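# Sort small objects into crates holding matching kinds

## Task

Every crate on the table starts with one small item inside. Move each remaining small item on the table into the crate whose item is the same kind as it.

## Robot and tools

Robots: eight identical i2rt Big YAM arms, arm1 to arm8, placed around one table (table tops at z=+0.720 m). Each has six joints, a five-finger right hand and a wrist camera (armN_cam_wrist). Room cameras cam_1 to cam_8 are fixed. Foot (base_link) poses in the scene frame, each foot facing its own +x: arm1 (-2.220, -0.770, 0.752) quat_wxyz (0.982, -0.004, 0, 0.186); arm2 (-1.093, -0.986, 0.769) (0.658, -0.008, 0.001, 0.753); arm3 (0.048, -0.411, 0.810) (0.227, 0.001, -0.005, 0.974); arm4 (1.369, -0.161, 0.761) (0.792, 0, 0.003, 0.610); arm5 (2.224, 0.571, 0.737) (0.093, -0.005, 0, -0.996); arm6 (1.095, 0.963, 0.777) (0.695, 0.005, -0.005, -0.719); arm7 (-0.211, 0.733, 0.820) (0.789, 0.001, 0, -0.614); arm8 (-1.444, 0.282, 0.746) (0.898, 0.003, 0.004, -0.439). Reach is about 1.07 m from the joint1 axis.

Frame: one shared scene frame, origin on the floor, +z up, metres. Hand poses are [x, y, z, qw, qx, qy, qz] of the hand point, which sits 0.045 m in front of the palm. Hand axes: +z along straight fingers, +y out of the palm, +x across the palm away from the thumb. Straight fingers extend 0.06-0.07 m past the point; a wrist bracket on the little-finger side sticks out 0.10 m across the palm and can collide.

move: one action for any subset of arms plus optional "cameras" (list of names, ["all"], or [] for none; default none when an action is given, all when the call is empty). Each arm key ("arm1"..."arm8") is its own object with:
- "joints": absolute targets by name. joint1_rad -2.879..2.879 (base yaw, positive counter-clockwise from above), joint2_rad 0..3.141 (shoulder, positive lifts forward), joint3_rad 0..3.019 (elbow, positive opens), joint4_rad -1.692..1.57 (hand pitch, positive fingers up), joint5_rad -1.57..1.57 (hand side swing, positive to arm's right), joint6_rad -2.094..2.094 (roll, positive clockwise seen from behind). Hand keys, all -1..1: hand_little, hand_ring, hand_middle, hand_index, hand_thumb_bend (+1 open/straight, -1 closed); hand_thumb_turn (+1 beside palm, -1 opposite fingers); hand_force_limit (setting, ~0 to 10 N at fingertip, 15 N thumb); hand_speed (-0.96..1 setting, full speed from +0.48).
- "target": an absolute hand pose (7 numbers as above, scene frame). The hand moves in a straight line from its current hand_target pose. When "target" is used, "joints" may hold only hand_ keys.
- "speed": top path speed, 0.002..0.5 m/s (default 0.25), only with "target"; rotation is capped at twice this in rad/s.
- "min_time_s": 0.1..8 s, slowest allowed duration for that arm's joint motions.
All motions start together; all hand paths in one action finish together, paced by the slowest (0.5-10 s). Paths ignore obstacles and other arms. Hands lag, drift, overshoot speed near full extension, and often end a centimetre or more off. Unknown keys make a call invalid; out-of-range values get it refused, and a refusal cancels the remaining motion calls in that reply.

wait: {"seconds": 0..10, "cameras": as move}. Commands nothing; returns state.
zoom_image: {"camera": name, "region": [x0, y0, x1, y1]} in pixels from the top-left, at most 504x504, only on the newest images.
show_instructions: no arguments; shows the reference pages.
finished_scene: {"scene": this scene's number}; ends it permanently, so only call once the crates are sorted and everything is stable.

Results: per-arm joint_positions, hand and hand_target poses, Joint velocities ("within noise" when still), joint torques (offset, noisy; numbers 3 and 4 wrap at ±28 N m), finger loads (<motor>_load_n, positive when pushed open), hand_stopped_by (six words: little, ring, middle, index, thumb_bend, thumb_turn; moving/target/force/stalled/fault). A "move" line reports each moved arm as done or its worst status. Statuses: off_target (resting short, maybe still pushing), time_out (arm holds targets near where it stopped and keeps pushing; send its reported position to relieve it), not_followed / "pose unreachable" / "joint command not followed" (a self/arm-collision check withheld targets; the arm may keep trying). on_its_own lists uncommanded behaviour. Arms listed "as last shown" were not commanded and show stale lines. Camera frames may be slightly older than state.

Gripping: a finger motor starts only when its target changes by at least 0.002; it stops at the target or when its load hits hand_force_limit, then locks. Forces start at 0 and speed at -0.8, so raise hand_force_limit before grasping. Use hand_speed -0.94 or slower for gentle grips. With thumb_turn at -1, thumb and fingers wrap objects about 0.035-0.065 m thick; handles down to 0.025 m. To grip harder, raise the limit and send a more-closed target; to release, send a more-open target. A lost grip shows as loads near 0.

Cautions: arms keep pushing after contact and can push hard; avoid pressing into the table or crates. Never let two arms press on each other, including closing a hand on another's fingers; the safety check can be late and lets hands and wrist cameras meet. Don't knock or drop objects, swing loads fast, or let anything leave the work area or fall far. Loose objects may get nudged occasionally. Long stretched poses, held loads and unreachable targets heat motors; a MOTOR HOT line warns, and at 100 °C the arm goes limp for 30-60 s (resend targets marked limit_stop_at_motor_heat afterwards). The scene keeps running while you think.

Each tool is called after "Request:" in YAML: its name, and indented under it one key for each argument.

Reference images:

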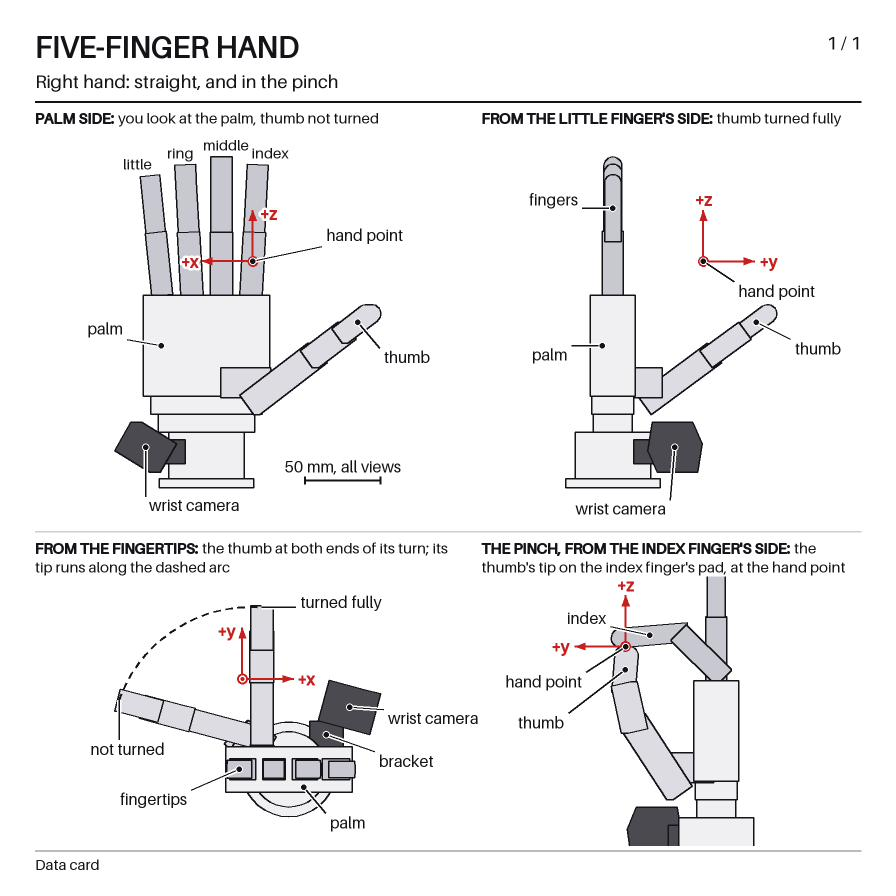

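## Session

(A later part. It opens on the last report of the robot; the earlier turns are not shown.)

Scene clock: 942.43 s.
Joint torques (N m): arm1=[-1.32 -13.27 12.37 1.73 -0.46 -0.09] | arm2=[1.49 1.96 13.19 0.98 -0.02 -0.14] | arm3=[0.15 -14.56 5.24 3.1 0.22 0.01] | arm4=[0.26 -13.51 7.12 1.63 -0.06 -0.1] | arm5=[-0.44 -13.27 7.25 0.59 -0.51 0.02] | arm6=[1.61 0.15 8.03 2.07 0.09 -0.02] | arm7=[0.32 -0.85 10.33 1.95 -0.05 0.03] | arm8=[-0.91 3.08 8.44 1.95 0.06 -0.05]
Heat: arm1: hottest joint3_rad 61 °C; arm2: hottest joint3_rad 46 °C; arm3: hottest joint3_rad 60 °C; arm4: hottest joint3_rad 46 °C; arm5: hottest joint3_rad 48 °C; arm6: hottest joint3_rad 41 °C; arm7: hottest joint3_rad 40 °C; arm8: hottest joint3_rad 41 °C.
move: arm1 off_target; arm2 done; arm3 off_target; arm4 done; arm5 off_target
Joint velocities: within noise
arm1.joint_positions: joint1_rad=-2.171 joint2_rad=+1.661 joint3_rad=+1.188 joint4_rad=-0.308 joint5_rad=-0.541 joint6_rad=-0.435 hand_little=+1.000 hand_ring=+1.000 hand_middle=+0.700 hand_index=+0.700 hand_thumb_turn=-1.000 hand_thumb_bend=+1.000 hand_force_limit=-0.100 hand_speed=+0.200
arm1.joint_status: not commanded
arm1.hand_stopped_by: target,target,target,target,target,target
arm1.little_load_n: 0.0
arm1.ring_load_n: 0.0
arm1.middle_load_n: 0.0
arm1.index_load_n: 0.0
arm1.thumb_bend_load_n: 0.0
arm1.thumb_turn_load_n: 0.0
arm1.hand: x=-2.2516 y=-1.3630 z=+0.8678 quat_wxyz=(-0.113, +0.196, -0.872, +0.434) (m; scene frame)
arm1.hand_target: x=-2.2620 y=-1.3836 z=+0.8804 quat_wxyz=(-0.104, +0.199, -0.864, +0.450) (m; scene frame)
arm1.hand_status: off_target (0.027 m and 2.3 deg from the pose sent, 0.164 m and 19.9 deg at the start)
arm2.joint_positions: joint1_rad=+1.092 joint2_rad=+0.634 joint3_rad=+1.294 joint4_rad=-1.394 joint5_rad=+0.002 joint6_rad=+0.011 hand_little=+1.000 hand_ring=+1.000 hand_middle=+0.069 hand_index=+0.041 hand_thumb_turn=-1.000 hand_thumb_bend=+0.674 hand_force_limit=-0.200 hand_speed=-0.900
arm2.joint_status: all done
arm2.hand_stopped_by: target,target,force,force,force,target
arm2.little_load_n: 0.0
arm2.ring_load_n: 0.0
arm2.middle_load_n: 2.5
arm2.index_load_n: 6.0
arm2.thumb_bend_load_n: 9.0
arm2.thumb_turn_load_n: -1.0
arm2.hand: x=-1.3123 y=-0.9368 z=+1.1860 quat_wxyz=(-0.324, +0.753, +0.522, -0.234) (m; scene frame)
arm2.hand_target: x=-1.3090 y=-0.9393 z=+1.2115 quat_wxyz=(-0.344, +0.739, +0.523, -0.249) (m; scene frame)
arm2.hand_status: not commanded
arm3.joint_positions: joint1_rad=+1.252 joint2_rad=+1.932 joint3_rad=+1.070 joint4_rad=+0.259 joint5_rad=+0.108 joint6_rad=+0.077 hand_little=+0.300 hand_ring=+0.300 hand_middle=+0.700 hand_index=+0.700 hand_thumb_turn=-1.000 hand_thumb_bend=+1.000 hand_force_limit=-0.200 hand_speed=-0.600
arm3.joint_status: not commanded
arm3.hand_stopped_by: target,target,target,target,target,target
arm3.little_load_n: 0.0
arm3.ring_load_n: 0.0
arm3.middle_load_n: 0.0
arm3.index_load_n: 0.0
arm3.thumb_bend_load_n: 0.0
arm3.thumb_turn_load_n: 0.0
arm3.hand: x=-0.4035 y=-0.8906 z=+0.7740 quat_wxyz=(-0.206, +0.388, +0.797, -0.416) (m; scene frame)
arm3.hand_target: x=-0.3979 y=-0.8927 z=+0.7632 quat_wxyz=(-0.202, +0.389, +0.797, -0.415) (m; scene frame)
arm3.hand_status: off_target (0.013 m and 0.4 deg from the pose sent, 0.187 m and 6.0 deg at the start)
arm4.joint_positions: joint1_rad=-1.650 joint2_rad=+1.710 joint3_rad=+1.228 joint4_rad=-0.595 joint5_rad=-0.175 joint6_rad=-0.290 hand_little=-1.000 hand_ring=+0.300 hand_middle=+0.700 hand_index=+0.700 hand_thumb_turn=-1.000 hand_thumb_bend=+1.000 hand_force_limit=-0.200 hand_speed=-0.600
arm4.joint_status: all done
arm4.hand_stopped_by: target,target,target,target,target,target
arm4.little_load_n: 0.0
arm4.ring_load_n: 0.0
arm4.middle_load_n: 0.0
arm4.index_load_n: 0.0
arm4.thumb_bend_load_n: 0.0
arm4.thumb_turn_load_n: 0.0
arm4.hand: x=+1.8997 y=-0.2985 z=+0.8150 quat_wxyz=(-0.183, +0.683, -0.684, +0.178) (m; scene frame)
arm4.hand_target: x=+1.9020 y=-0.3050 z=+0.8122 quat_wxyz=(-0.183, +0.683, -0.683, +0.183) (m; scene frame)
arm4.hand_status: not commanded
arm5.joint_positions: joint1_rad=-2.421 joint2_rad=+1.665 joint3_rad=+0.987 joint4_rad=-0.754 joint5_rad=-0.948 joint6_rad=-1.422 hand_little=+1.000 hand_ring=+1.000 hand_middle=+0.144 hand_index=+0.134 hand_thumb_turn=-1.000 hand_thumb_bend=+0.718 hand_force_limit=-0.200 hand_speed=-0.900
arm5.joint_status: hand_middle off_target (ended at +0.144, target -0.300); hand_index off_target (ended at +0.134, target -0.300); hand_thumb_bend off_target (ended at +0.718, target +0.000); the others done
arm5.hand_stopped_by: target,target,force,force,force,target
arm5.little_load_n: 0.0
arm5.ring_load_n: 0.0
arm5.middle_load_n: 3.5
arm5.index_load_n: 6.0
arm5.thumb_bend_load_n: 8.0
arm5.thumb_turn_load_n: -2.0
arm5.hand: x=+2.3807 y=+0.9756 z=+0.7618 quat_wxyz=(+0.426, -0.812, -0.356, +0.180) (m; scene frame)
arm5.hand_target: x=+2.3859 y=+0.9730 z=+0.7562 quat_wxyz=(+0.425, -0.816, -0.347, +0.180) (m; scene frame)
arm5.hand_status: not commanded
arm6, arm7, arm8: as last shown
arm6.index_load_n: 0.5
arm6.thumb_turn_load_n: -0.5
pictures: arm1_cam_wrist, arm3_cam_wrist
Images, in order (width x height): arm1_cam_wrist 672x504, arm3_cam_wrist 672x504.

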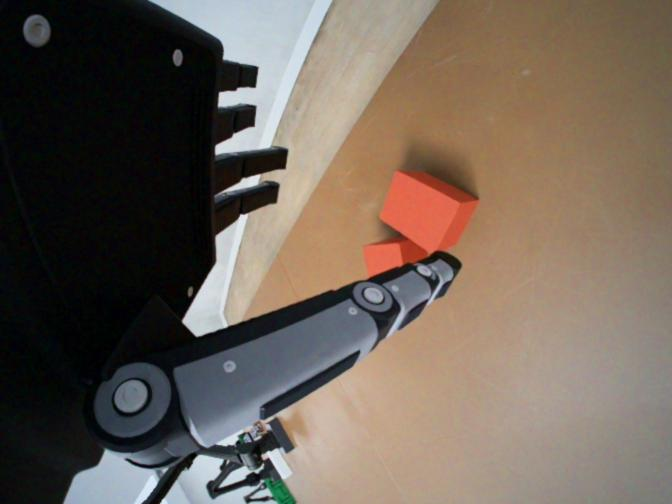

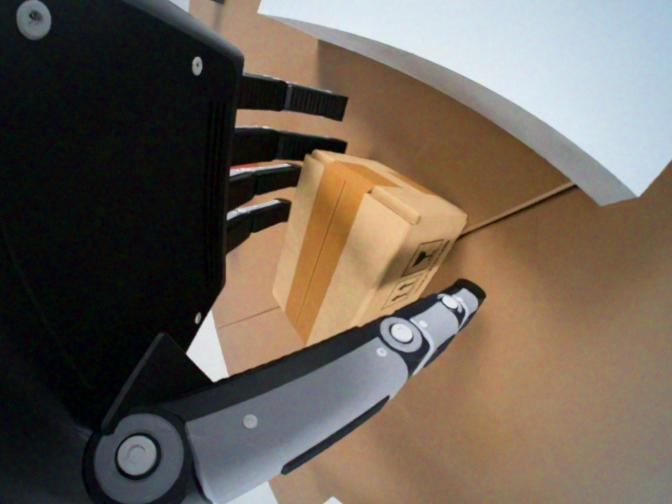

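Request:
move:
  arm1: {"target":[-2.251,-1.371,0.750,0.1039,-0.1995,0.8644,-0.4499],"speed":0.08}
  arm2: {"target":[-1.685,-0.785,0.97,0.3663,-0.7038,-0.5400,0.2811],"speed":0.25}
  arm3: {"joints":{"hand_speed":-0.9,"hand_force_limit":-0.2,"hand_index":-0.3,"hand_middle":-0.3,"hand_thumb_bend":0.0}}
  arm4: {"target":[1.902,-0.305,1.06,0.183,-0.683,0.683,-0.183],"speed":0.15}
  arm5: {"target":[2.386,0.973,0.97,0.4250,-0.8166,-0.3466,0.1804],"speed":0.12}
  cameras: ["arm1_cam_wrist","arm4_cam_wrist"]

Request:
move:
  arm1: {"joints":{"hand_speed":-0.9,"hand_force_limit":-0.2,"hand_index":-0.3,"hand_middle":-0.3,"hand_thumb_bend":0.0}}
  arm2: {"target":[-1.662,-0.793,0.785,0.3663,-0.7038,-0.5400,0.2811],"speed":0.1}
  arm3: {"target":[-0.398,-0.893,0.99,0.2024,-0.3889,-0.7974,0.4150],"speed":0.12}
  arm4: {"joints":{"joint1_rad":-0.55,"joint2_rad":0.63,"joint3_rad":1.35,"joint4_rad":-1.4,"joint5_rad":0,"joint6_rad":0,"hand_little":1,"hand_ring":1},"min_time_s":3}
  arm5: {"joints":{"joint1_rad":0.5,"joint2_rad":0.63,"joint3_rad":1.35,"joint4_rad":-1.4,"joint5_rad":0,"joint6_rad":0},"min_time_s":5}
  cameras: ["arm1_cam_wrist","arm2_cam_wrist","cam_4","cam_8"]

Scene clock: 965.70 s.
Joint torques (N m): arm1=[-0.09 -14.15 6.08 2.04 -0.16 0.02] | arm2=[0.32 -11.87 15.12 2.17 -0.11 -0.14] | arm3=[0.15 -14.56 5.23 3.06 0.2 0] | arm4=[-0.09 -14.04 11.49 0.59 -0.12 -0.1] | arm5=[-0.15 -15.33 15.5 -0.38 -0.56 0] | arm6=[1.38 0.38 8.09 2.07 0.09 -0.02] | arm7=[0.56 -0.91 10.4 2.02 -0.07 0.09] | arm8=[-0.91 3.02 8.44 1.95 0.06 -0.06]
Heat: arm1: hottest joint3_rad 61 °C; arm2: hottest joint3_rad 48 °C; arm3: hottest joint3_rad 53 °C; arm4: hottest joint3_rad 45 °C; arm5: hottest joint3_rad 47 °C; arm6: hottest joint3_rad 41 °C; arm7: hottest joint3_rad 40 °C; arm8: hottest joint3_rad 41 °C.
move: arm1 off_target; arm2 off_target; arm3 off_target; arm4 off_target; arm5 off_target
Joint velocities: within noise
arm1.joint_positions: joint1_rad=-2.171 joint2_rad=+1.825 joint3_rad=+1.075 joint4_rad=+0.034 joint5_rad=-0.538 joint6_rad=-0.435 hand_little=+1.000 hand_ring=+1.000 hand_middle=+0.700 hand_index=+0.700 hand_thumb_turn=-1.000 hand_thumb_bend=+1.000 hand_force_limit=-0.100 hand_speed=+0.200
arm1.joint_status: not commanded
arm1.hand_stopped_by: target,target,target,target,target,target
arm1.little_load_n: 0.0
arm1.ring_load_n: 0.0
arm1.middle_load_n: 0.0
arm1.index_load_n: 0.0
arm1.thumb_bend_load_n: 0.0
arm1.thumb_turn_load_n: 0.0
arm1.hand: x=-2.2550 y=-1.3765 z=+0.7684 quat_wxyz=(-0.099, +0.202, -0.859, +0.460) (m; scene frame)
arm1.hand_target: x=-2.2511 y=-1.3706 z=+0.7505 quat_wxyz=(-0.104, +0.200, -0.864, +0.450) (m; scene frame)
arm1.hand_status: off_target (0.020 m and 1.5 deg from the pose sent, 0.118 m and 2.3 deg at the start)
arm2.joint_positions: joint1_rad=+1.044 joint2_rad=+1.510 joint3_rad=+1.176 joint4_rad=-0.357 joint5_rad=-0.104 joint6_rad=-0.074 hand_little=+1.000 hand_ring=+1.000 hand_middle=+0.069 hand_index=+0.041 hand_thumb_turn=-1.000 hand_thumb_bend=+0.674 hand_force_limit=-0.200 hand_speed=-0.900
arm2.joint_status: not commanded
arm2.hand_stopped_by: target,target,force,force,force,target
arm2.little_load_n: 0.0
arm2.ring_load_n: 0.0
arm2.middle_load_n: 2.5
arm2.index_load_n: 6.0
arm2.thumb_bend_load_n: 9.5
arm2.thumb_turn_load_n: -1.0
arm2.hand: x=-1.6586 y=-0.8009 z=+0.9321 quat_wxyz=(-0.330, +0.722, +0.548, -0.263) (m; scene frame)
arm2.hand_target: x=-1.6817 y=-0.7861 z=+0.9707 quat_wxyz=(-0.367, +0.704, +0.540, -0.281) (m; scene frame)
arm2.hand_status: off_target (0.049 m and 5.2 deg from the pose sent, 0.457 m and 9.4 deg at the start)
arm3.joint_positions: joint1_rad=+1.252 joint2_rad=+1.932 joint3_rad=+1.070 joint4_rad=+0.259 joint5_rad=+0.109 joint6_rad=+0.078 hand_little=+0.300 hand_ring=+0.300 hand_middle=+0.200 hand_index=+0.227 hand_thumb_turn=-1.000 hand_thumb_bend=+0.751 hand_force_limit=-0.200 hand_speed=-0.900
arm3.joint_status: hand_middle off_target (ended at +0.200, target -0.300); hand_index off_target (ended at +0.227, target -0.300); hand_thumb_bend off_target (ended at +0.751, target +0.000); the others done
arm3.hand_stopped_by: target,target,force,force,force,target
arm3.little_load_n: 0.0
arm3.ring_load_n: 0.0
arm3.middle_load_n: 5.0
arm3.index_load_n: 2.0
arm3.thumb_bend_load_n: 8.0
arm3.thumb_turn_load_n: 0.0
arm3.hand: x=-0.4037 y=-0.8907 z=+0.7742 quat_wxyz=(-0.206, +0.388, +0.796, -0.416) (m; scene frame)
arm3.hand_target: x=-0.3979 y=-0.8927 z=+0.7632 quat_wxyz=(-0.202, +0.389, +0.797, -0.415) (m; scene frame)
arm3.hand_status: not commanded
arm4.joint_positions: joint1_rad=-1.652 joint2_rad=+1.604 joint3_rad=+1.700 joint4_rad=-1.209 joint5_rad=-0.175 joint6_rad=-0.290 hand_little=-1.000 hand_ring=+0.300 hand_middle=+0.700 hand_index=+0.700 hand_thumb_turn=-1.000 hand_thumb_bend=+1.000 hand_force_limit=-0.200 hand_speed=-0.600
arm4.joint_status: not commanded
arm4.hand_stopped_by: target,target,target,target,target,target
arm4.little_load_n: 0.0
arm4.ring_load_n: 0.0
arm4.middle_load_n: 0.0
arm4.index_load_n: 0.0
arm4.thumb_bend_load_n: 0.0
arm4.thumb_turn_load_n: 0.0
arm4.hand: x=+1.8941 y=-0.2964 z=+1.0371 quat_wxyz=(-0.175, +0.684, -0.689, +0.162) (m; scene frame)
arm4.hand_target: x=+1.9010 y=-0.3046 z=+1.0598 quat_wxyz=(-0.183, +0.683, -0.683, +0.183) (m; scene frame)
arm4.hand_status: off_target (0.026 m and 2.6 deg from the pose sent, 0.245 m and 0.6 deg at the start)
arm5.joint_positions: joint1_rad=-2.421 joint2_rad=+1.465 joint3_rad=+1.254 joint4_rad=-1.302 joint5_rad=-0.946 joint6_rad=-1.413 hand_little=+1.000 hand_ring=+1.000 hand_middle=+0.144 hand_index=+0.134 hand_thumb_turn=-1.000 hand_thumb_bend=+0.718 hand_force_limit=-0.200 hand_speed=-0.900
arm5.joint_status: not commanded
arm5.hand_stopped_by: target,target,force,force,force,target
arm5.little_load_n: 0.0
arm5.ring_load_n: -0.5
arm5.middle_load_n: 3.5
arm5.index_load_n: 5.5
arm5.thumb_bend_load_n: 7.5
arm5.thumb_turn_load_n: -1.5
arm5.hand: x=+2.3707 y=+0.9606 z=+0.9362 quat_wxyz=(+0.407, -0.822, -0.336, +0.213) (m; scene frame)
arm5.hand_target: x=+2.3846 y=+0.9713 z=+0.9698 quat_wxyz=(+0.425, -0.817, -0.346, +0.180) (m; scene frame)
arm5.hand_status: off_target (0.039 m and 4.5 deg from the pose sent, 0.208 m and 1.2 deg at the start)
arm6, arm7, arm8: as last shown
arm6.index_load_n: 0.0
arm6.thumb_turn_load_n: 0.0
arm8.ring_load_n: -0.5
pictures: arm1_cam_wrist, arm4_cam_wrist
Images, in order (width x height): arm1_cam_wrist 672x504, arm4_cam_wrist 672x504.

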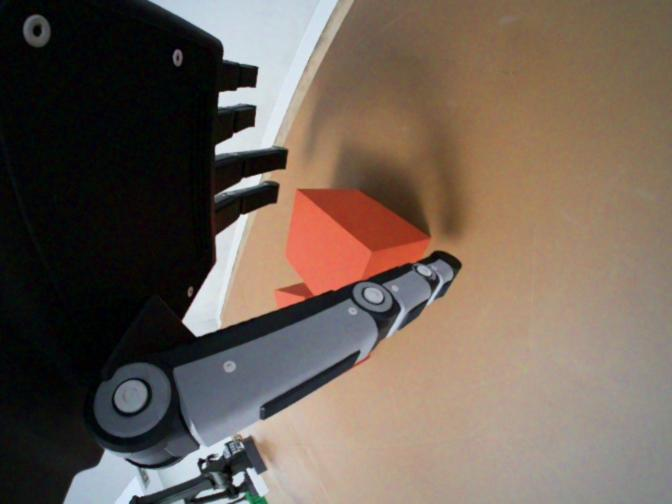

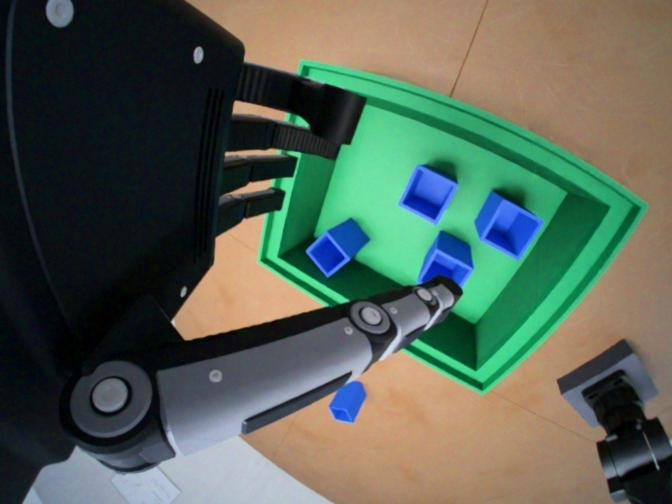

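Scene clock: 971.40 s.
Joint torques (N m): arm1=[0.03 -14.21 6.09 2.03 -0.17 0.03] | arm2=[0.15 -13.04 7.38 2.3 -0.11 -0.14] | arm3=[-0.09 -15.09 12.11 1.57 0.09 -0.03] | arm4=[1.55 1.55 6.42 1.18 0.17 0.09] | arm5=[1.73 -0.03 14.99 1.17 0.12 0.03] | arm6=[1.44 0.26 8.03 2.07 0.1 -0.03] | arm7=[0.09 -0.91 10.32 2.04 -0.04 0.11] | arm8=[-0.91 3.08 8.46 1.95 0.06 -0.06]
Heat: arm1: hottest joint3_rad 60 °C; arm2: hottest joint3_rad 47 °C; arm3: hottest joint3_rad 54 °C; arm4: hottest joint3_rad 46 °C; arm5: hottest joint3_rad 48 °C; arm6: hottest joint3_rad 41 °C; arm7: hottest joint3_rad 40 °C; arm8: hottest joint3_rad 41 °C.
move: arm1 off_target; arm2 off_target; arm3 off_target; arm4 done; arm5 done
Joint velocities: within noise
arm1.joint_positions: joint1_rad=-2.171 joint2_rad=+1.825 joint3_rad=+1.075 joint4_rad=+0.035 joint5_rad=-0.538 joint6_rad=-0.435 hand_little=+1.000 hand_ring=+1.000 hand_middle=+0.190 hand_index=+0.199 hand_thumb_turn=-1.000 hand_thumb_bend=+0.747 hand_force_limit=-0.200 hand_speed=-0.900
arm1.joint_status: hand_middle off_target (ended at +0.190, target -0.300); hand_index off_target (ended at +0.199, target -0.300); hand_thumb_bend off_target (ended at +0.747, target +0.000); the others done
arm1.hand_stopped_by: target,target,force,force,force,target
arm1.little_load_n: 0.0
arm1.ring_load_n: 0.0
arm1.middle_load_n: 4.5
arm1.index_load_n: 3.0
arm1.thumb_bend_load_n: 9.0
arm1.thumb_turn_load_n: -0.5
arm1.hand: x=-2.2550 y=-1.3766 z=+0.7685 quat_wxyz=(-0.099, +0.202, -0.859, +0.461) (m; scene frame)
arm1.hand_target: x=-2.2510 y=-1.3706 z=+0.7505 quat_wxyz=(-0.104, +0.200, -0.864, +0.450) (m; scene frame)
arm1.hand_status: not commanded
arm2.joint_positions: joint1_rad=+1.040 joint2_rad=+1.725 joint3_rad=+0.936 joint4_rad=+0.154 joint5_rad=-0.109 joint6_rad=-0.077 hand_little=+1.000 hand_ring=+1.000 hand_middle=+0.069 hand_index=+0.041 hand_thumb_turn=-1.000 hand_thumb_bend=+0.674 hand_force_limit=-0.200 hand_speed=-0.900
arm2.joint_status: not commanded
arm2.hand_stopped_by: target,target,force,force,force,target
arm2.little_load_n: 0.0
arm2.ring_load_n: 0.0
arm2.middle_load_n: 2.5
arm2.index_load_n: 6.0
arm2.thumb_bend_load_n: 9.0
arm2.thumb_turn_load_n: -1.0
arm2.hand: x=-1.6571 y=-0.8008 z=+0.7775 quat_wxyz=(-0.352, +0.711, +0.542, -0.276) (m; scene frame)
arm2.hand_target: x=-1.6618 y=-0.7930 z=+0.7851 quat_wxyz=(-0.366, +0.704, +0.540, -0.281) (m; scene frame)
arm2.hand_status: off_target (0.012 m and 2.0 deg from the pose sent, 0.147 m and 5.2 deg at the start)
arm3.joint_positions: joint1_rad=+1.252 joint2_rad=+1.609 joint3_rad=+1.221 joint4_rad=-0.279 joint5_rad=+0.109 joint6_rad=+0.078 hand_little=+0.300 hand_ring=+0.300 hand_middle=+0.200 hand_index=+0.227 hand_thumb_turn=-1.000 hand_thumb_bend=+0.751 hand_force_limit=-0.200 hand_speed=-0.900
arm3.joint_status: not commanded
arm3.hand_stopped_by: target,target,force,force,force,target
arm3.little_load_n: 0.0
arm3.ring_load_n: 0.0
arm3.middle_load_n: 5.5
arm3.index_load_n: 1.0
arm3.thumb_bend_load_n: 8.0
arm3.thumb_turn_load_n: 0.0
arm3.hand: x=-0.3875 y=-0.8760 z=+0.9538 quat_wxyz=(-0.197, +0.393, +0.810, -0.389) (m; scene frame)
arm3.hand_target: x=-0.3967 y=-0.8915 z=+0.9902 quat_wxyz=(-0.202, +0.389, +0.797, -0.415) (m; scene frame)
arm3.hand_status: off_target (0.041 m and 3.4 deg from the pose sent, 0.216 m and 0.4 deg at the start)
arm4.joint_positions: joint1_rad=-0.558 joint2_rad=+0.630 joint3_rad=+1.353 joint4_rad=-1.391 joint5_rad=-0.003 joint6_rad=-0.012 hand_little=+1.000 hand_ring=+1.000 hand_middle=+0.700 hand_index=+0.700 hand_thumb_turn=-1.000 hand_thumb_bend=+1.000 hand_force_limit=-0.200 hand_speed=-0.600
arm4.joint_status: all done
arm4.hand_stopped_by: target,target,target,target,target,target
arm4.little_load_n: 0.0
arm4.ring_load_n: 0.0
arm4.middle_load_n: 0.0
arm4.index_load_n: 0.0
arm4.thumb_bend_load_n: 0.0
arm4.thumb_turn_load_n: 0.0
arm4.hand: x=+1.5072 y=+0.0099 z=+1.2078 quat_wxyz=(-0.398, +0.829, -0.352, +0.173) (m; scene frame)
arm4.hand_target: x=+1.5047 y=+0.0102 z=+1.2050 quat_wxyz=(-0.394, +0.831, -0.355, +0.168) (m; scene frame)
arm4.hand_status: not commanded
arm5.joint_positions: joint1_rad=+0.487 joint2_rad=+0.639 joint3_rad=+1.286 joint4_rad=-1.397 joint5_rad=-0.002 joint6_rad=-0.011 hand_little=+1.000 hand_ring=+1.000 hand_middle=+0.144 hand_index=+0.134 hand_thumb_turn=-1.000 hand_thumb_bend=+0.718 hand_force_limit=-0.200 hand_speed=-0.900
arm5.joint_status: all done
arm5.hand_stopped_by: target,target,force,force,force,target
arm5.little_load_n: 0.0
arm5.ring_load_n: 0.0
arm5.middle_load_n: 4.0
arm5.index_load_n: 5.5
arm5.thumb_bend_load_n: 8.0
arm5.thumb_turn_load_n: -1.0
arm5.hand: x=+2.0759 y=+0.4116 z=+1.1530 quat_wxyz=(+0.178, -0.391, -0.828, +0.361) (m; scene frame)
arm5.hand_target: x=+2.0819 y=+0.4123 z=+1.1837 quat_wxyz=(+0.188, -0.384, -0.815, +0.392) (m; scene frame)
arm5.hand_status: not commanded
arm6, arm7, arm8: as last shown
arm6.index_load_n: 0.5
arm8.ring_load_n: 0.0
pictures: arm1_cam_wrist, arm2_cam_wrist, cam_4, cam_8
Images, in order (width x height): arm1_cam_wrist 672x504, arm2_cam_wrist 672x504, cam_4 672x504, cam_8 672x504.

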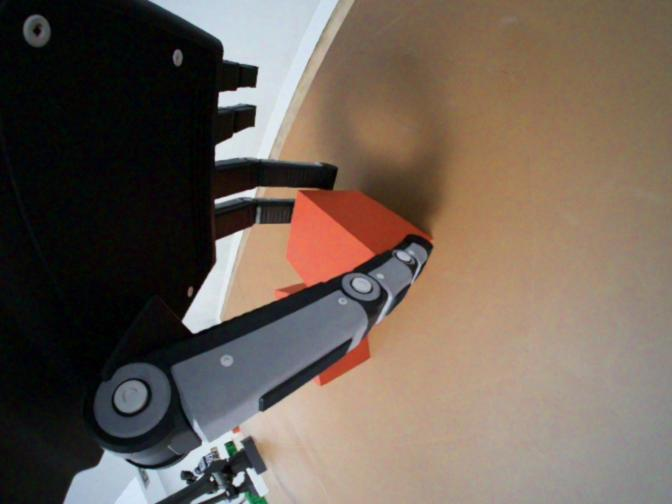

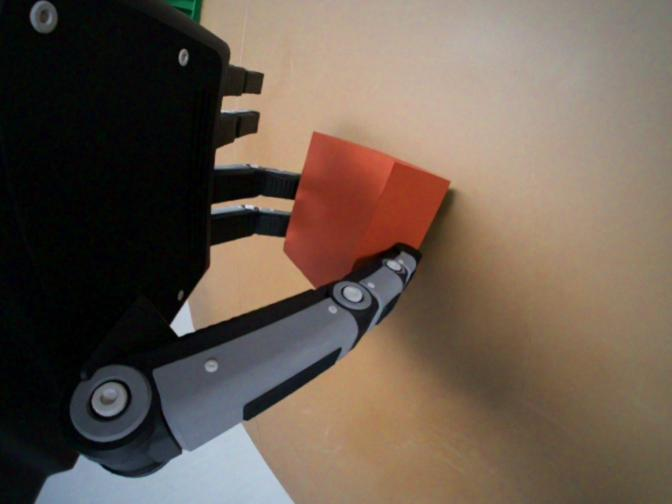

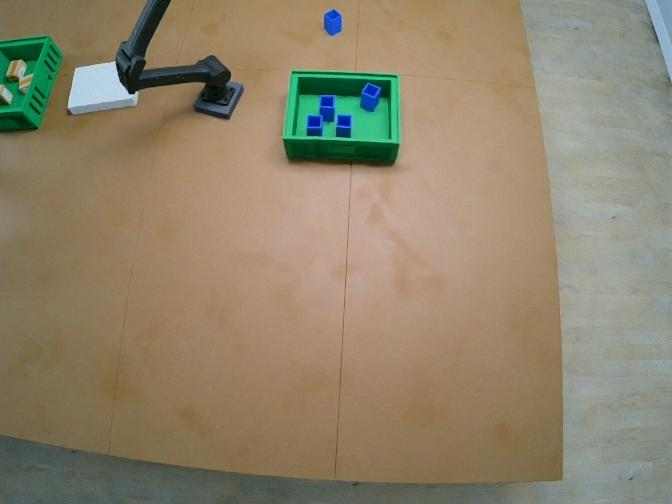

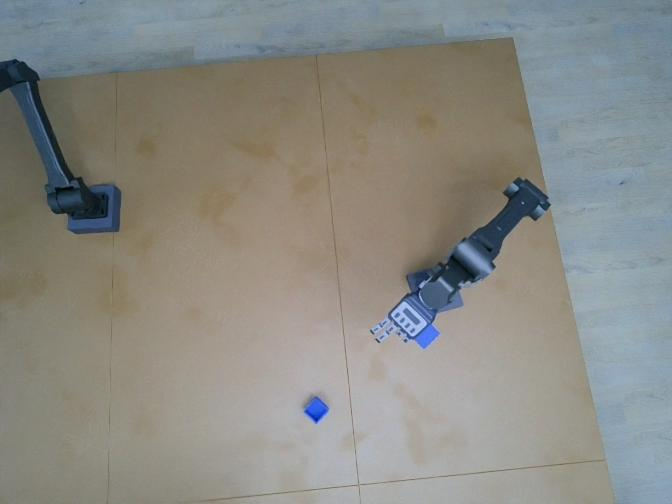

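Request:
move:
  arm1: {"target":[-2.251,-1.371,0.97,0.1039,-0.1995,0.8644,-0.4499],"speed":0.12}
  arm2: {"joints":{"hand_speed":-0.6,"hand_index":0.7,"hand_middle":0.7,"hand_thumb_bend":1.0}}
  arm3: {"joints":{"joint1_rad":-2.0,"joint2_rad":0.63,"joint3_rad":1.35,"joint4_rad":-1.4,"joint5_rad":0,"joint6_rad":0,"hand_little":-1},"min_time_s":6}
  arm4: {"target":[1.798,0.261,1.0,0.4226,-0.8120,0.3573,-0.1860],"speed":0.2}
  arm5: {"target":[1.580,0.457,0.97,0.1878,-0.3608,-0.8105,0.4218],"speed":0.2}
  cameras: ["arm2_cam_wrist","arm4_cam_wrist"]

Request:
zoom_image:
  camera: "arm4_cam_wrist"
  region: [380, 130, 600, 310]

Scene clock: 996.97 s.
Joint torques (N m): arm1=[0.03 -15.15 13.57 1.26 -0.26 0.05] | arm2=[0.21 -12.98 7.42 2.14 -0.09 -0.15] | arm3=[-1.03 -0.56 10.88 1.47 -0.14 -0.17] | arm4=[-0.03 -10.64 11.99 2.39 0.03 -0.01] | arm5=[-0.32 -17.85 17.32 1.7 -0.42 -0.11] | arm6=[1.44 0.26 8.09 2.07 0.09 -0.02] | arm7=[0.67 -0.79 10.37 1.88 -0.07 0.02] | arm8=[-0.91 3.14 8.44 1.95 0.06 -0.06]
Heat: arm1: hottest joint3_rad 57 °C; arm2: hottest joint3_rad 42 °C; arm3: hottest joint3_rad 57 °C; arm4: hottest joint3_rad 46 °C; arm5: hottest joint3_rad 53 °C; arm6: hottest joint3_rad 41 °C; arm7: hottest joint3_rad 40 °C; arm8: hottest joint3_rad 41 °C.
move: arm1 off_target; arm2 done; arm3 done; arm4 off_target; arm5 off_target
Joint velocities: within noise
arm1.joint_positions: joint1_rad=-2.171 joint2_rad=+1.576 joint3_rad=+1.282 joint4_rad=-0.509 joint5_rad=-0.536 joint6_rad=-0.435 hand_little=+1.000 hand_ring=+1.000 hand_middle=+0.190 hand_index=+0.199 hand_thumb_turn=-1.000 hand_thumb_bend=+0.747 hand_force_limit=-0.200 hand_speed=-0.900
arm1.joint_status: not commanded
arm1.hand_stopped_by: target,target,force,force,force,target
arm1.little_load_n: 0.0
arm1.ring_load_n: 0.0
arm1.middle_load_n: 4.0
arm1.index_load_n: 3.0
arm1.thumb_bend_load_n: 9.0
arm1.thumb_turn_load_n: -0.5
arm1.hand: x=-2.2503 y=-1.3521 z=+0.9358 quat_wxyz=(-0.115, +0.193, -0.877, +0.426) (m; scene frame)
arm1.hand_target: x=-2.2507 y=-1.3690 z=+0.9702 quat_wxyz=(-0.104, +0.199, -0.864, +0.450) (m; scene frame)
arm1.hand_status: off_target (0.039 m and 3.5 deg from the pose sent, 0.202 m and 1.5 deg at the start)
arm2.joint_positions: joint1_rad=+1.040 joint2_rad=+1.725 joint3_rad=+0.936 joint4_rad=+0.158 joint5_rad=-0.110 joint6_rad=-0.077 hand_little=+1.000 hand_ring=+1.000 hand_middle=+0.700 hand_index=+0.700 hand_thumb_turn=-1.000 hand_thumb_bend=+1.000 hand_force_limit=-0.200 hand_speed=-0.600
arm2.joint_status: all done
arm2.hand_stopped_by: target,target,target,target,target,target
arm2.little_load_n: 0.0
arm2.ring_load_n: 0.0
arm2.middle_load_n: 0.0
arm2.index_load_n: -0.5
arm2.thumb_bend_load_n: 0.0
arm2.thumb_turn_load_n: 0.0
arm2.hand: x=-1.6580 y=-0.8006 z=+0.7783 quat_wxyz=(-0.353, +0.710, +0.542, -0.277) (m; scene frame)
arm2.hand_target: x=-1.6618 y=-0.7931 z=+0.7851 quat_wxyz=(-0.366, +0.704, +0.540, -0.281) (m; scene frame)
arm2.hand_status: not commanded
arm3.joint_positions: joint1_rad=-1.993 joint2_rad=+0.636 joint3_rad=+1.298 joint4_rad=-1.390 joint5_rad=+0.004 joint6_rad=+0.006 hand_little=-1.000 hand_ring=+0.300 hand_middle=+0.200 hand_index=+0.227 hand_thumb_turn=-1.000 hand_thumb_bend=+0.751 hand_force_limit=-0.200 hand_speed=-0.900
arm3.joint_status: all done
arm3.hand_stopped_by: target,target,force,force,force,target
arm3.little_load_n: 0.0
arm3.ring_load_n: 0.0
arm3.middle_load_n: 5.5
arm3.index_load_n: 1.5
arm3.thumb_bend_load_n: 8.0
arm3.thumb_turn_load_n: 0.0
arm3.hand: x=+0.1969 y=-0.2528 z=+1.2337 quat_wxyz=(-0.375, +0.822, -0.392, +0.173) (m; scene frame)
arm3.hand_target: x=+0.1936 y=-0.2575 z=+1.2569 quat_wxyz=(-0.394, +0.813, -0.388, +0.183) (m; scene frame)
arm3.hand_status: not commanded
arm4.joint_positions: joint1_rad=-0.582 joint2_rad=+1.417 joint3_rad=+1.193 joint4_rad=-0.438 joint5_rad=-0.015 joint6_rad=-0.012 hand_little=+1.000 hand_ring=+1.000 hand_middle=+0.700 hand_index=+0.700 hand_thumb_turn=-1.000 hand_thumb_bend=+1.000 hand_force_limit=-0.200 hand_speed=-0.600
arm4.joint_status: not commanded
arm4.hand_stopped_by: target,target,target,target,target,target
arm4.little_load_n: 0.0
arm4.ring_load_n: 0.0
arm4.middle_load_n: 0.0
arm4.index_load_n: 0.0
arm4.thumb_bend_load_n: 0.0
arm4.thumb_turn_load_n: 0.0
arm4.hand: x=+1.7780 y=+0.2495 z=+0.9756 quat_wxyz=(-0.400, +0.825, -0.359, +0.174) (m; scene frame)
arm4.hand_target: x=+1.7966 y=+0.2596 z=+1.0004 quat_wxyz=(-0.423, +0.812, -0.357, +0.186) (m; scene frame)
arm4.hand_status: off_target (0.034 m and 3.3 deg from the pose sent, 0.437 m and 3.8 deg at the start)
arm5.joint_positions: joint1_rad=-0.162 joint2_rad=+1.702 joint3_rad=+1.483 joint4_rad=-0.622 joint5_rad=-0.564 joint6_rad=-0.460 hand_little=+1.000 hand_ring=+1.000 hand_middle=+0.144 hand_index=+0.134 hand_thumb_turn=-1.000 hand_thumb_bend=+0.718 hand_force_limit=-0.200 hand_speed=-0.900
arm5.joint_status: not commanded
arm5.hand_stopped_by: target,target,force,force,force,target
arm5.little_load_n: 0.0
arm5.ring_load_n: 0.0
arm5.middle_load_n: 3.5
arm5.index_load_n: 5.5
arm5.thumb_bend_load_n: 7.5
arm5.thumb_turn_load_n: -1.5
arm5.hand: x=+1.6085 y=+0.4512 z=+0.9354 quat_wxyz=(+0.153, -0.376, -0.819, +0.406) (m; scene frame)
arm5.hand_target: x=+1.5832 y=+0.4574 z=+0.9705 quat_wxyz=(+0.188, -0.361, -0.810, +0.422) (m; scene frame)
arm5.hand_status: off_target (0.045 m and 4.8 deg from the pose sent, 0.531 m and 8.0 deg at the start)
arm6, arm7, arm8: as last shown
arm6.index_load_n: 0.0
pictures: arm2_cam_wrist, arm4_cam_wrist
Images, in order (width x height): arm2_cam_wrist 672x504, arm4_cam_wrist 672x504.

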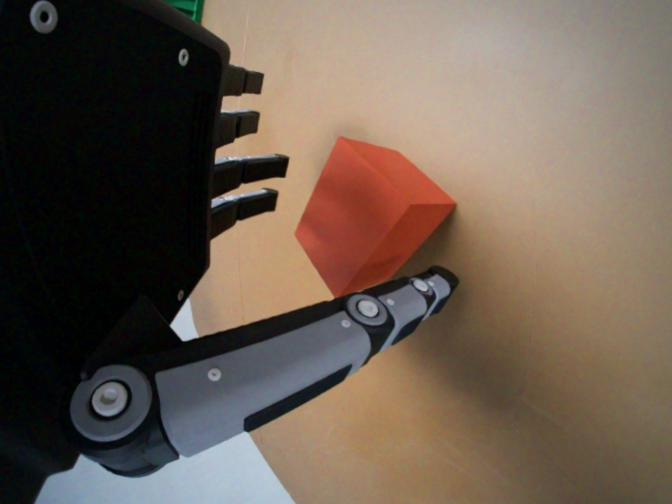

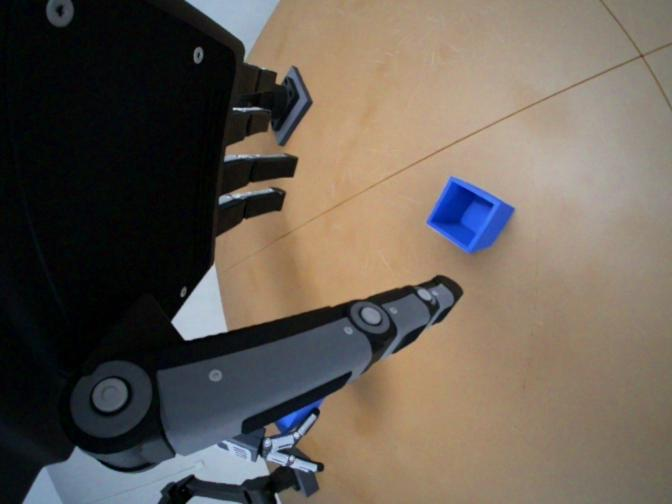

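Scaled by 2.291 from the camera's 672x504 image, which has a finer 960x720 frame.

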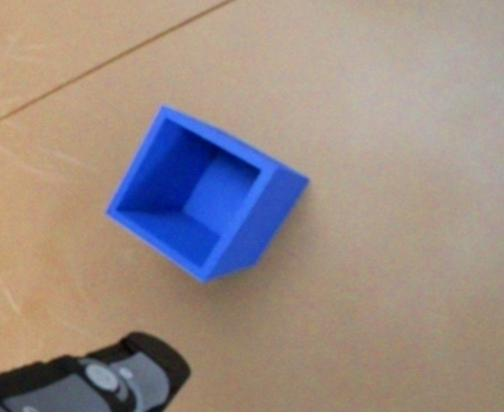

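Request:
move:
  arm1: {"joints":{"joint1_rad":1.6,"joint2_rad":0.63,"joint3_rad":1.35,"joint4_rad":-1.4,"joint5_rad":0,"joint6_rad":0,"hand_little":-1,"hand_ring":0.3},"min_time_s":6}
  arm2: {"target":[-1.662,-0.793,0.97,0.3663,-0.7038,-0.5400,0.2811],"speed":0.15}
  arm3: {"target":[0.466,-0.125,1.05,0.2588,-0.9659,0,0],"speed":0.25}
  arm4: {"target":[1.7805,0.240,0.782,0.4176,-0.8024,0.3784,-0.1970],"speed":0.12}
  arm5: {"target":[1.613,0.462,0.768,0.1878,-0.3608,-0.8105,0.4218],"speed":0.12}
  cameras: ["arm3_cam_wrist","arm4_cam_wrist","arm5_cam_wrist","cam_1"]

Request:
move:
  arm1: {"target":[-2.345,-0.350,1.04,0.2432,-0.9076,0.3304,-0.0885],"speed":0.2}
  arm2: {"joints":{"joint1_rad":-1.75,"joint2_rad":0.63,"joint3_rad":1.35,"joint4_rad":-1.4,"joint5_rad":0,"joint6_rad":0},"min_time_s":5}
  arm3: {"target":[0.462,-0.138,0.812,0.2588,-0.9659,0,0],"speed":0.12}
  arm4: {"joints":{"hand_speed":-0.9,"hand_force_limit":-0.2,"hand_index":-0.3,"hand_middle":-0.3,"hand_thumb_bend":0.0}}
  arm5: {"joints":{"hand_speed":-0.6,"hand_index":0.7,"hand_middle":0.7,"hand_thumb_bend":1.0}}
  cameras: ["arm1_cam_wrist","arm3_cam_wrist","arm5_cam_wrist"]

Scene clock: 1019.87 s.
Joint torques (N m): arm1=[0.44 0.62 11.71 1.4 0.12 0.12] | arm2=[0.38 -12.75 14.43 0.96 0.02 -0.12] | arm3=[0.15 -13.45 11.84 0.18 -0.55 -0.17] | arm4=[-0.09 -10.64 6 2.44 0.15 0.07] | arm5=[-0.44 -17.49 8.69 2.07 -0.32 -0.1] | arm6=[1.38 0.32 8.06 2 0.1 -0.02] | arm7=[0.44 -0.32 10.3 1.98 -0.05 0.04] | arm8=[-0.91 3.08 8.44 1.95 0.06 -0.06]
Heat: arm1: hottest joint3_rad 62 °C; arm2: hottest joint3_rad 41 °C; arm3: hottest joint3_rad 60 °C; arm4: hottest joint3_rad 48 °C; arm5: hottest joint3_rad 54 °C; arm6: hottest joint3_rad 41 °C; arm7: hottest joint3_rad 41 °C; arm8: hottest joint3_rad 41 °C.
move: arm1 off_target; arm2 moving; arm3 moving; arm4 moving; arm5 moving
Joint velocities: within noise
arm1.joint_positions: joint1_rad=+1.589 joint2_rad=+0.635 joint3_rad=+1.297 joint4_rad=-1.394 joint5_rad=-0.003 joint6_rad=-0.010 hand_little=-0.955 hand_ring=+0.300 hand_middle=+0.190 hand_index=+0.199 hand_thumb_turn=-1.000 hand_thumb_bend=+0.747 hand_force_limit=-0.200 hand_speed=-0.900
arm1.joint_status: hand_little off_target (ended at -0.955, target -1.000); the others done
arm1.hand_stopped_by: moving,target,force,force,force,target
arm1.little_load_n: 0.0
arm1.ring_load_n: 0.0
arm1.middle_load_n: 4.5
arm1.index_load_n: 3.0
arm1.thumb_bend_load_n: 9.0
arm1.thumb_turn_load_n: -0.5
arm1.hand: x=-2.3318 y=-0.5771 z=+1.1704 quat_wxyz=(-0.395, +0.897, +0.183, -0.079) (m; scene frame)
arm1.hand_target: x=-2.3325 y=-0.5819 z=+1.1951 quat_wxyz=(-0.418, +0.886, +0.181, -0.087) (m; scene frame)
arm1.hand_status: not commanded
arm2.joint_positions: joint1_rad=+1.040 joint2_rad=+1.470 joint3_rad=+1.117 joint4_rad=-0.317 joint5_rad=-0.110 joint6_rad=-0.077 hand_little=+1.000 hand_ring=+1.000 hand_middle=+0.700 hand_index=+0.700 hand_thumb_turn=-1.000 hand_thumb_bend=+1.000 hand_force_limit=-0.200 hand_speed=-0.600
arm2.joint_status: not commanded
arm2.hand_stopped_by: target,target,target,target,target,target
arm2.little_load_n: 0.0
arm2.ring_load_n: 0.0
arm2.middle_load_n: 0.0
arm2.index_load_n: 0.0
arm2.thumb_bend_load_n: 0.0
arm2.thumb_turn_load_n: 0.0
arm2.hand: x=-1.6460 y=-0.8045 z=+0.9311 quat_wxyz=(-0.338, +0.718, +0.546, -0.269) (m; scene frame)
arm2.hand_target: x=-1.6601 y=-0.7938 z=+0.9703 quat_wxyz=(-0.367, +0.704, +0.540, -0.281) (m; scene frame)
arm2.hand_status: moving (0.044 m and 3.9 deg from the pose sent, 0.192 m and 1.7 deg at the start)
arm3.joint_positions: joint1_rad=-2.189 joint2_rad=+1.618 joint3_rad=+1.572 joint4_rad=-1.297 joint5_rad=-0.441 joint6_rad=-1.002 hand_little=-1.000 hand_ring=+0.300 hand_middle=+0.200 hand_index=+0.227 hand_thumb_turn=-1.000 hand_thumb_bend=+0.751 hand_force_limit=-0.200 hand_speed=-0.900
arm3.joint_status: not commanded
arm3.hand_stopped_by: target,target,force,force,force,target
arm3.little_load_n: 0.0
arm3.ring_load_n: 0.0
arm3.middle_load_n: 6.0
arm3.index_load_n: 1.0
arm3.thumb_bend_load_n: 8.0
arm3.thumb_turn_load_n: 0.0
arm3.hand: x=+0.4555 y=-0.1342 z=+1.0310 quat_wxyz=(-0.249, +0.968, -0.010, -0.014) (m; scene frame)
arm3.hand_target: x=+0.4652 y=-0.1254 z=+1.0500 quat_wxyz=(-0.259, +0.966, +0.000, +0.000) (m; scene frame)
arm3.hand_status: moving (0.024 m and 2.4 deg from the pose sent, 0.350 m and 54.0 deg at the start)
arm4.joint_positions: joint1_rad=-0.582 joint2_rad=+1.641 joint3_rad=+0.854 joint4_rad=+0.182 joint5_rad=+0.029 joint6_rad=+0.011 hand_little=+1.000 hand_ring=+1.000 hand_middle=+0.700 hand_index=+0.700 hand_thumb_turn=-1.000 hand_thumb_bend=+1.000 hand_force_limit=-0.200 hand_speed=-0.600
arm4.joint_status: not commanded
arm4.hand_stopped_by: target,target,target,target,target,target
arm4.little_load_n: 0.0
arm4.ring_load_n: 0.0
arm4.middle_load_n: 0.0
arm4.index_load_n: 0.0
arm4.thumb_bend_load_n: 0.0
arm4.thumb_turn_load_n: 0.0
arm4.hand: x=+1.7787 y=+0.2404 z=+0.7882 quat_wxyz=(-0.417, +0.805, -0.372, +0.197) (m; scene frame)
arm4.hand_target: x=+1.7804 y=+0.2399 z=+0.7820 quat_wxyz=(-0.417, +0.802, -0.378, +0.197) (m; scene frame)
arm4.hand_status: moving (0.006 m and 0.8 deg from the pose sent, 0.194 m and 4.8 deg at the start)
arm5.joint_positions: joint1_rad=-0.168 joint2_rad=+1.833 joint3_rad=+1.167 joint4_rad=-0.106 joint5_rad=-0.573 joint6_rad=-0.467 hand_little=+1.000 hand_ring=+1.000 hand_middle=+0.144 hand_index=+0.134 hand_thumb_turn=-1.000 hand_thumb_bend=+0.718 hand_force_limit=-0.200 hand_speed=-0.900
arm5.joint_status: not commanded
arm5.hand_stopped_by: target,target,force,force,force,target
arm5.little_load_n: 0.0
arm5.ring_load_n: 0.0
arm5.middle_load_n: 4.0
arm5.index_load_n: 4.5
arm5.thumb_bend_load_n: 7.5
arm5.thumb_turn_load_n: -0.5
arm5.hand: x=+1.6174 y=+0.4538 z=+0.7722 quat_wxyz=(+0.181, -0.360, -0.813, +0.421) (m; scene frame)
arm5.hand_target: x=+1.6131 y=+0.4619 z=+0.7682 quat_wxyz=(+0.188, -0.361, -0.810, +0.422) (m; scene frame)
arm5.hand_status: moving (0.010 m and 0.8 deg from the pose sent, 0.168 m and 4.8 deg at the start)
arm6, arm7, arm8: as last shown
pictures: arm3_cam_wrist, arm4_cam_wrist, arm5_cam_wrist, cam_1
Images, in order (width x height): arm3_cam_wrist 672x504, arm4_cam_wrist 672x504, arm5_cam_wrist 672x504, cam_1 672x504.

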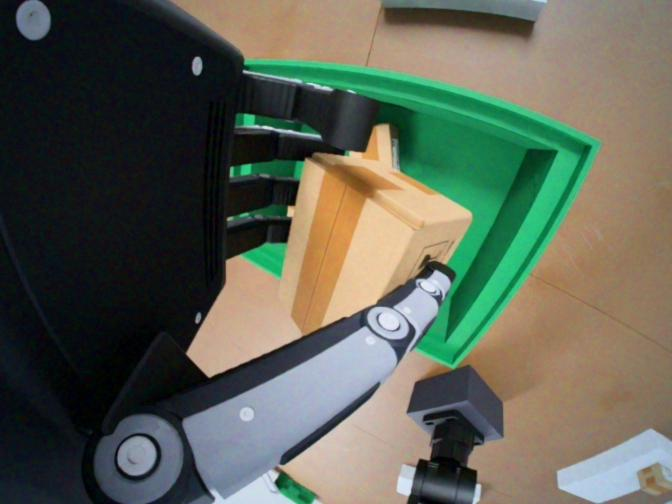

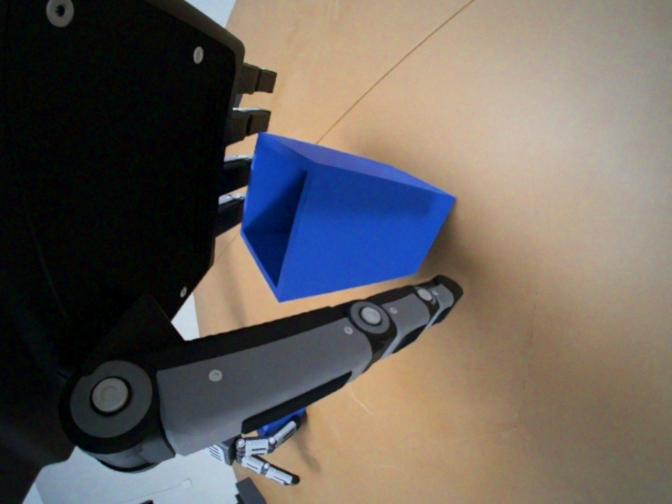

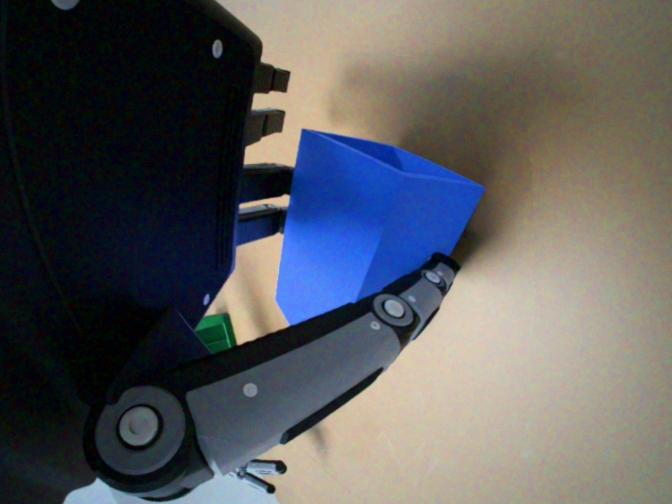

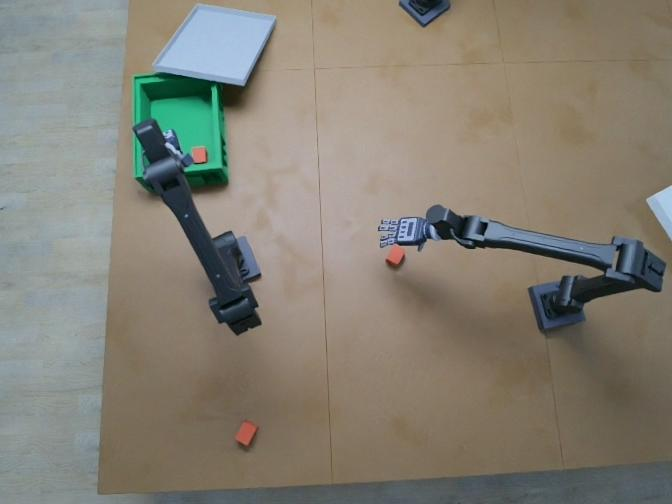

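Scene clock: 1025.37 s.
Joint torques (N m): arm1=[-1.26 -8.53 13.11 0.62 0.5 0.11] | arm2=[0.21 2.37 12.63 0.94 0.18 0.11] | arm3=[-1.03 -13.51 5.93 1.58 -0.55 -0.17] | arm4=[0.5 -10.75 6.04 2.25 0.15 0.08] | arm5=[-0.44 -17.38 8.68 1.98 -0.33 -0.11] | arm6=[1.38 0.32 8.1 2.06 0.08 -0.04] | arm7=[0.5 -0.73 10.35 1.91 -0.05 0.06] | arm8=[-0.85 3.02 8.44 1.95 0.06 -0.06]
Heat: arm1: hottest joint3_rad 61 °C; arm2: hottest joint3_rad 43 °C; arm3: hottest joint3_rad 59 °C; arm4: hottest joint3_rad 47 °C; arm5: hottest joint3_rad 53 °C; arm6: hottest joint3_rad 41 °C; arm7: hottest joint3_rad 41 °C; arm8: hottest joint3_rad 41 °C.
move: arm1 off_target; arm2 done; arm3 done; arm4 off_target; arm5 done
Joint velocities: within noise
arm1.joint_positions: joint1_rad=+1.551 joint2_rad=+1.278 joint3_rad=+1.354 joint4_rad=-1.395 joint5_rad=+0.445 joint6_rad=+0.969 hand_little=-1.000 hand_ring=+0.300 hand_middle=+0.190 hand_index=+0.199 hand_thumb_turn=-1.000 hand_thumb_bend=+0.747 hand_force_limit=-0.200 hand_speed=-0.900
arm1.joint_status: not commanded
arm1.hand_stopped_by: target,target,force,force,force,target
arm1.little_load_n: 0.0
arm1.ring_load_n: 0.0
arm1.middle_load_n: 4.5
arm1.index_load_n: 3.5
arm1.thumb_bend_load_n: 9.0
arm1.thumb_turn_load_n: -0.5
arm1.on_its_own: hand_little moved -0.045 to your old target -1.000
arm1.hand: x=-2.3441 y=-0.3667 z=+1.0183 quat_wxyz=(-0.227, +0.915, -0.318, +0.100) (m; scene frame)
arm1.hand_target: x=-2.3446 y=-0.3511 z=+1.0399 quat_wxyz=(-0.244, +0.908, -0.330, +0.088) (m; scene frame)
arm1.hand_status: off_target (0.027 m and 2.8 deg from the pose sent, 0.262 m and 65.2 deg at the start)
arm2.joint_positions: joint1_rad=-1.742 joint2_rad=+0.633 joint3_rad=+1.299 joint4_rad=-1.392 joint5_rad=-0.001 joint6_rad=-0.011 hand_little=+1.000 hand_ring=+1.000 hand_middle=+0.700 hand_index=+0.700 hand_thumb_turn=-1.000 hand_thumb_bend=+1.000 hand_force_limit=-0.200 hand_speed=-0.600
arm2.joint_status: all done
arm2.hand_stopped_by: target,target,target,target,target,target
arm2.little_load_n: 0.0
arm2.ring_load_n: 0.0
arm2.middle_load_n: 0.0
arm2.index_load_n: 0.0
arm2.thumb_bend_load_n: 0.0
arm2.thumb_turn_load_n: 0.0
arm2.hand: x=-0.8786 y=-0.9592 z=+1.1933 quat_wxyz=(-0.283, +0.637, -0.649, +0.303) (m; scene frame)
arm2.hand_target: x=-0.8823 y=-0.9601 z=+1.2160 quat_wxyz=(-0.297, +0.624, -0.649, +0.318) (m; scene frame)
arm2.hand_status: not commanded
arm3.joint_positions: joint1_rad=-2.197 joint2_rad=+1.772 joint3_rad=+1.187 joint4_rad=-0.729 joint5_rad=-0.447 joint6_rad=-1.027 hand_little=-1.000 hand_ring=+0.300 hand_middle=+0.200 hand_index=+0.227 hand_thumb_turn=-1.000 hand_thumb_bend=+0.751 hand_force_limit=-0.200 hand_speed=-0.900
arm3.joint_status: not commanded
arm3.hand_stopped_by: target,target,force,force,force,target
arm3.little_load_n: 0.0
arm3.ring_load_n: 0.0
arm3.middle_load_n: 6.0
arm3.index_load_n: 1.5
arm3.thumb_bend_load_n: 8.0
arm3.thumb_turn_load_n: 0.0
arm3.hand: x=+0.4598 y=-0.1346 z=+0.8199 quat_wxyz=(-0.258, +0.966, +0.001, +0.000) (m; scene frame)
arm3.hand_target: x=+0.4619 y=-0.1380 z=+0.8121 quat_wxyz=(-0.259, +0.966, +0.000, +0.000) (m; scene frame)
arm3.hand_status: done (0.009 m and 0.2 deg from the pose sent, 0.219 m and 2.4 deg at the start)
arm4.joint_positions: joint1_rad=-0.582 joint2_rad=+1.641 joint3_rad=+0.854 joint4_rad=+0.187 joint5_rad=+0.030 joint6_rad=+0.011 hand_little=+1.000 hand_ring=+1.000 hand_middle=+0.144 hand_index=+0.134 hand_thumb_turn=-1.000 hand_thumb_bend=+0.717 hand_force_limit=-0.200 hand_speed=-0.900
arm4.joint_status: hand_middle off_target (ended at +0.144, target -0.300); hand_index off_target (ended at +0.134, target -0.300); hand_thumb_bend off_target (ended at +0.717, target +0.000); the others done
arm4.hand_stopped_by: target,target,force,force,force,target
arm4.little_load_n: 0.0
arm4.ring_load_n: 0.0
arm4.middle_load_n: 5.5
arm4.index_load_n: 4.0
arm4.thumb_bend_load_n: 9.5
arm4.thumb_turn_load_n: 0.0
arm4.hand: x=+1.7796 y=+0.2411 z=+0.7893 quat_wxyz=(-0.419, +0.804, -0.372, +0.198) (m; scene frame)
arm4.hand_target: x=+1.7804 y=+0.2399 z=+0.7820 quat_wxyz=(-0.417, +0.802, -0.378, +0.197) (m; scene frame)
arm4.hand_status: not commanded
arm5.joint_positions: joint1_rad=-0.168 joint2_rad=+1.833 joint3_rad=+1.167 joint4_rad=-0.104 joint5_rad=-0.573 joint6_rad=-0.467 hand_little=+1.000 hand_ring=+1.000 hand_middle=+0.700 hand_index=+0.700 hand_thumb_turn=-1.000 hand_thumb_bend=+1.000 hand_force_limit=-0.200 hand_speed=-0.600
arm5.joint_status: all done
arm5.hand_stopped_by: target,target,target,target,target,target
arm5.little_load_n: 0.0
arm5.ring_load_n: 0.0
arm5.middle_load_n: 0.0
arm5.index_load_n: -0.5
arm5.thumb_bend_load_n: 0.0
arm5.thumb_turn_load_n: 0.0
arm5.hand: x=+1.6169 y=+0.4538 z=+0.7725 quat_wxyz=(+0.182, -0.359, -0.812, +0.422) (m; scene frame)
arm5.hand_target: x=+1.6132 y=+0.4619 z=+0.7682 quat_wxyz=(+0.188, -0.361, -0.810, +0.422) (m; scene frame)
arm5.hand_status: not commanded
arm6, arm7, arm8: as last shown
arm7.index_load_n: 0.5
pictures: arm1_cam_wrist, arm3_cam_wrist, arm5_cam_wrist
Images, in order (width x height): arm1_cam_wrist 672x504, arm3_cam_wrist 672x504, arm5_cam_wrist 672x504.

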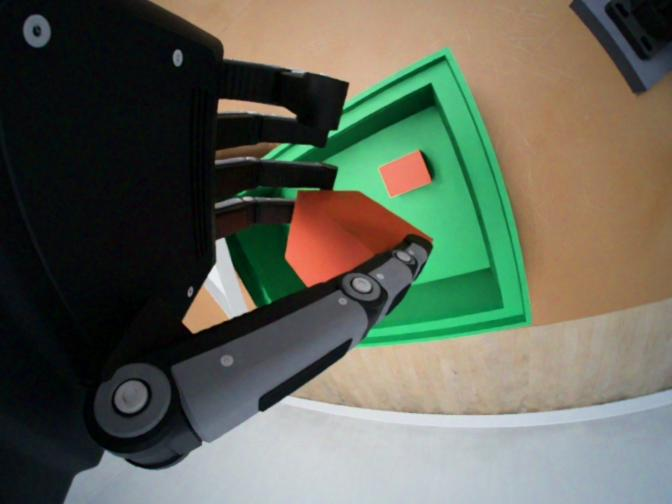

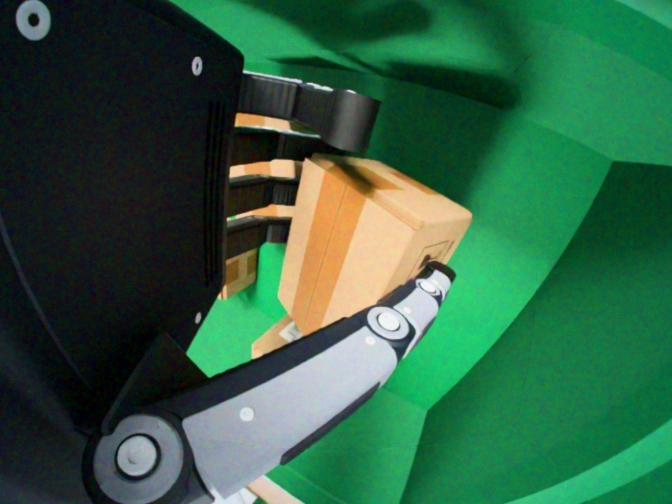

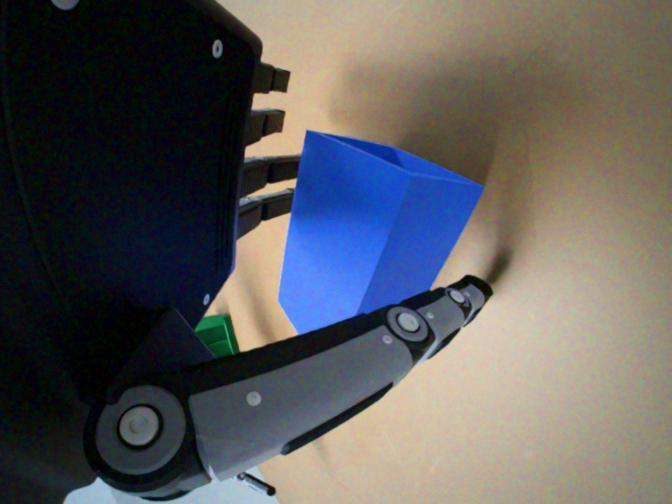

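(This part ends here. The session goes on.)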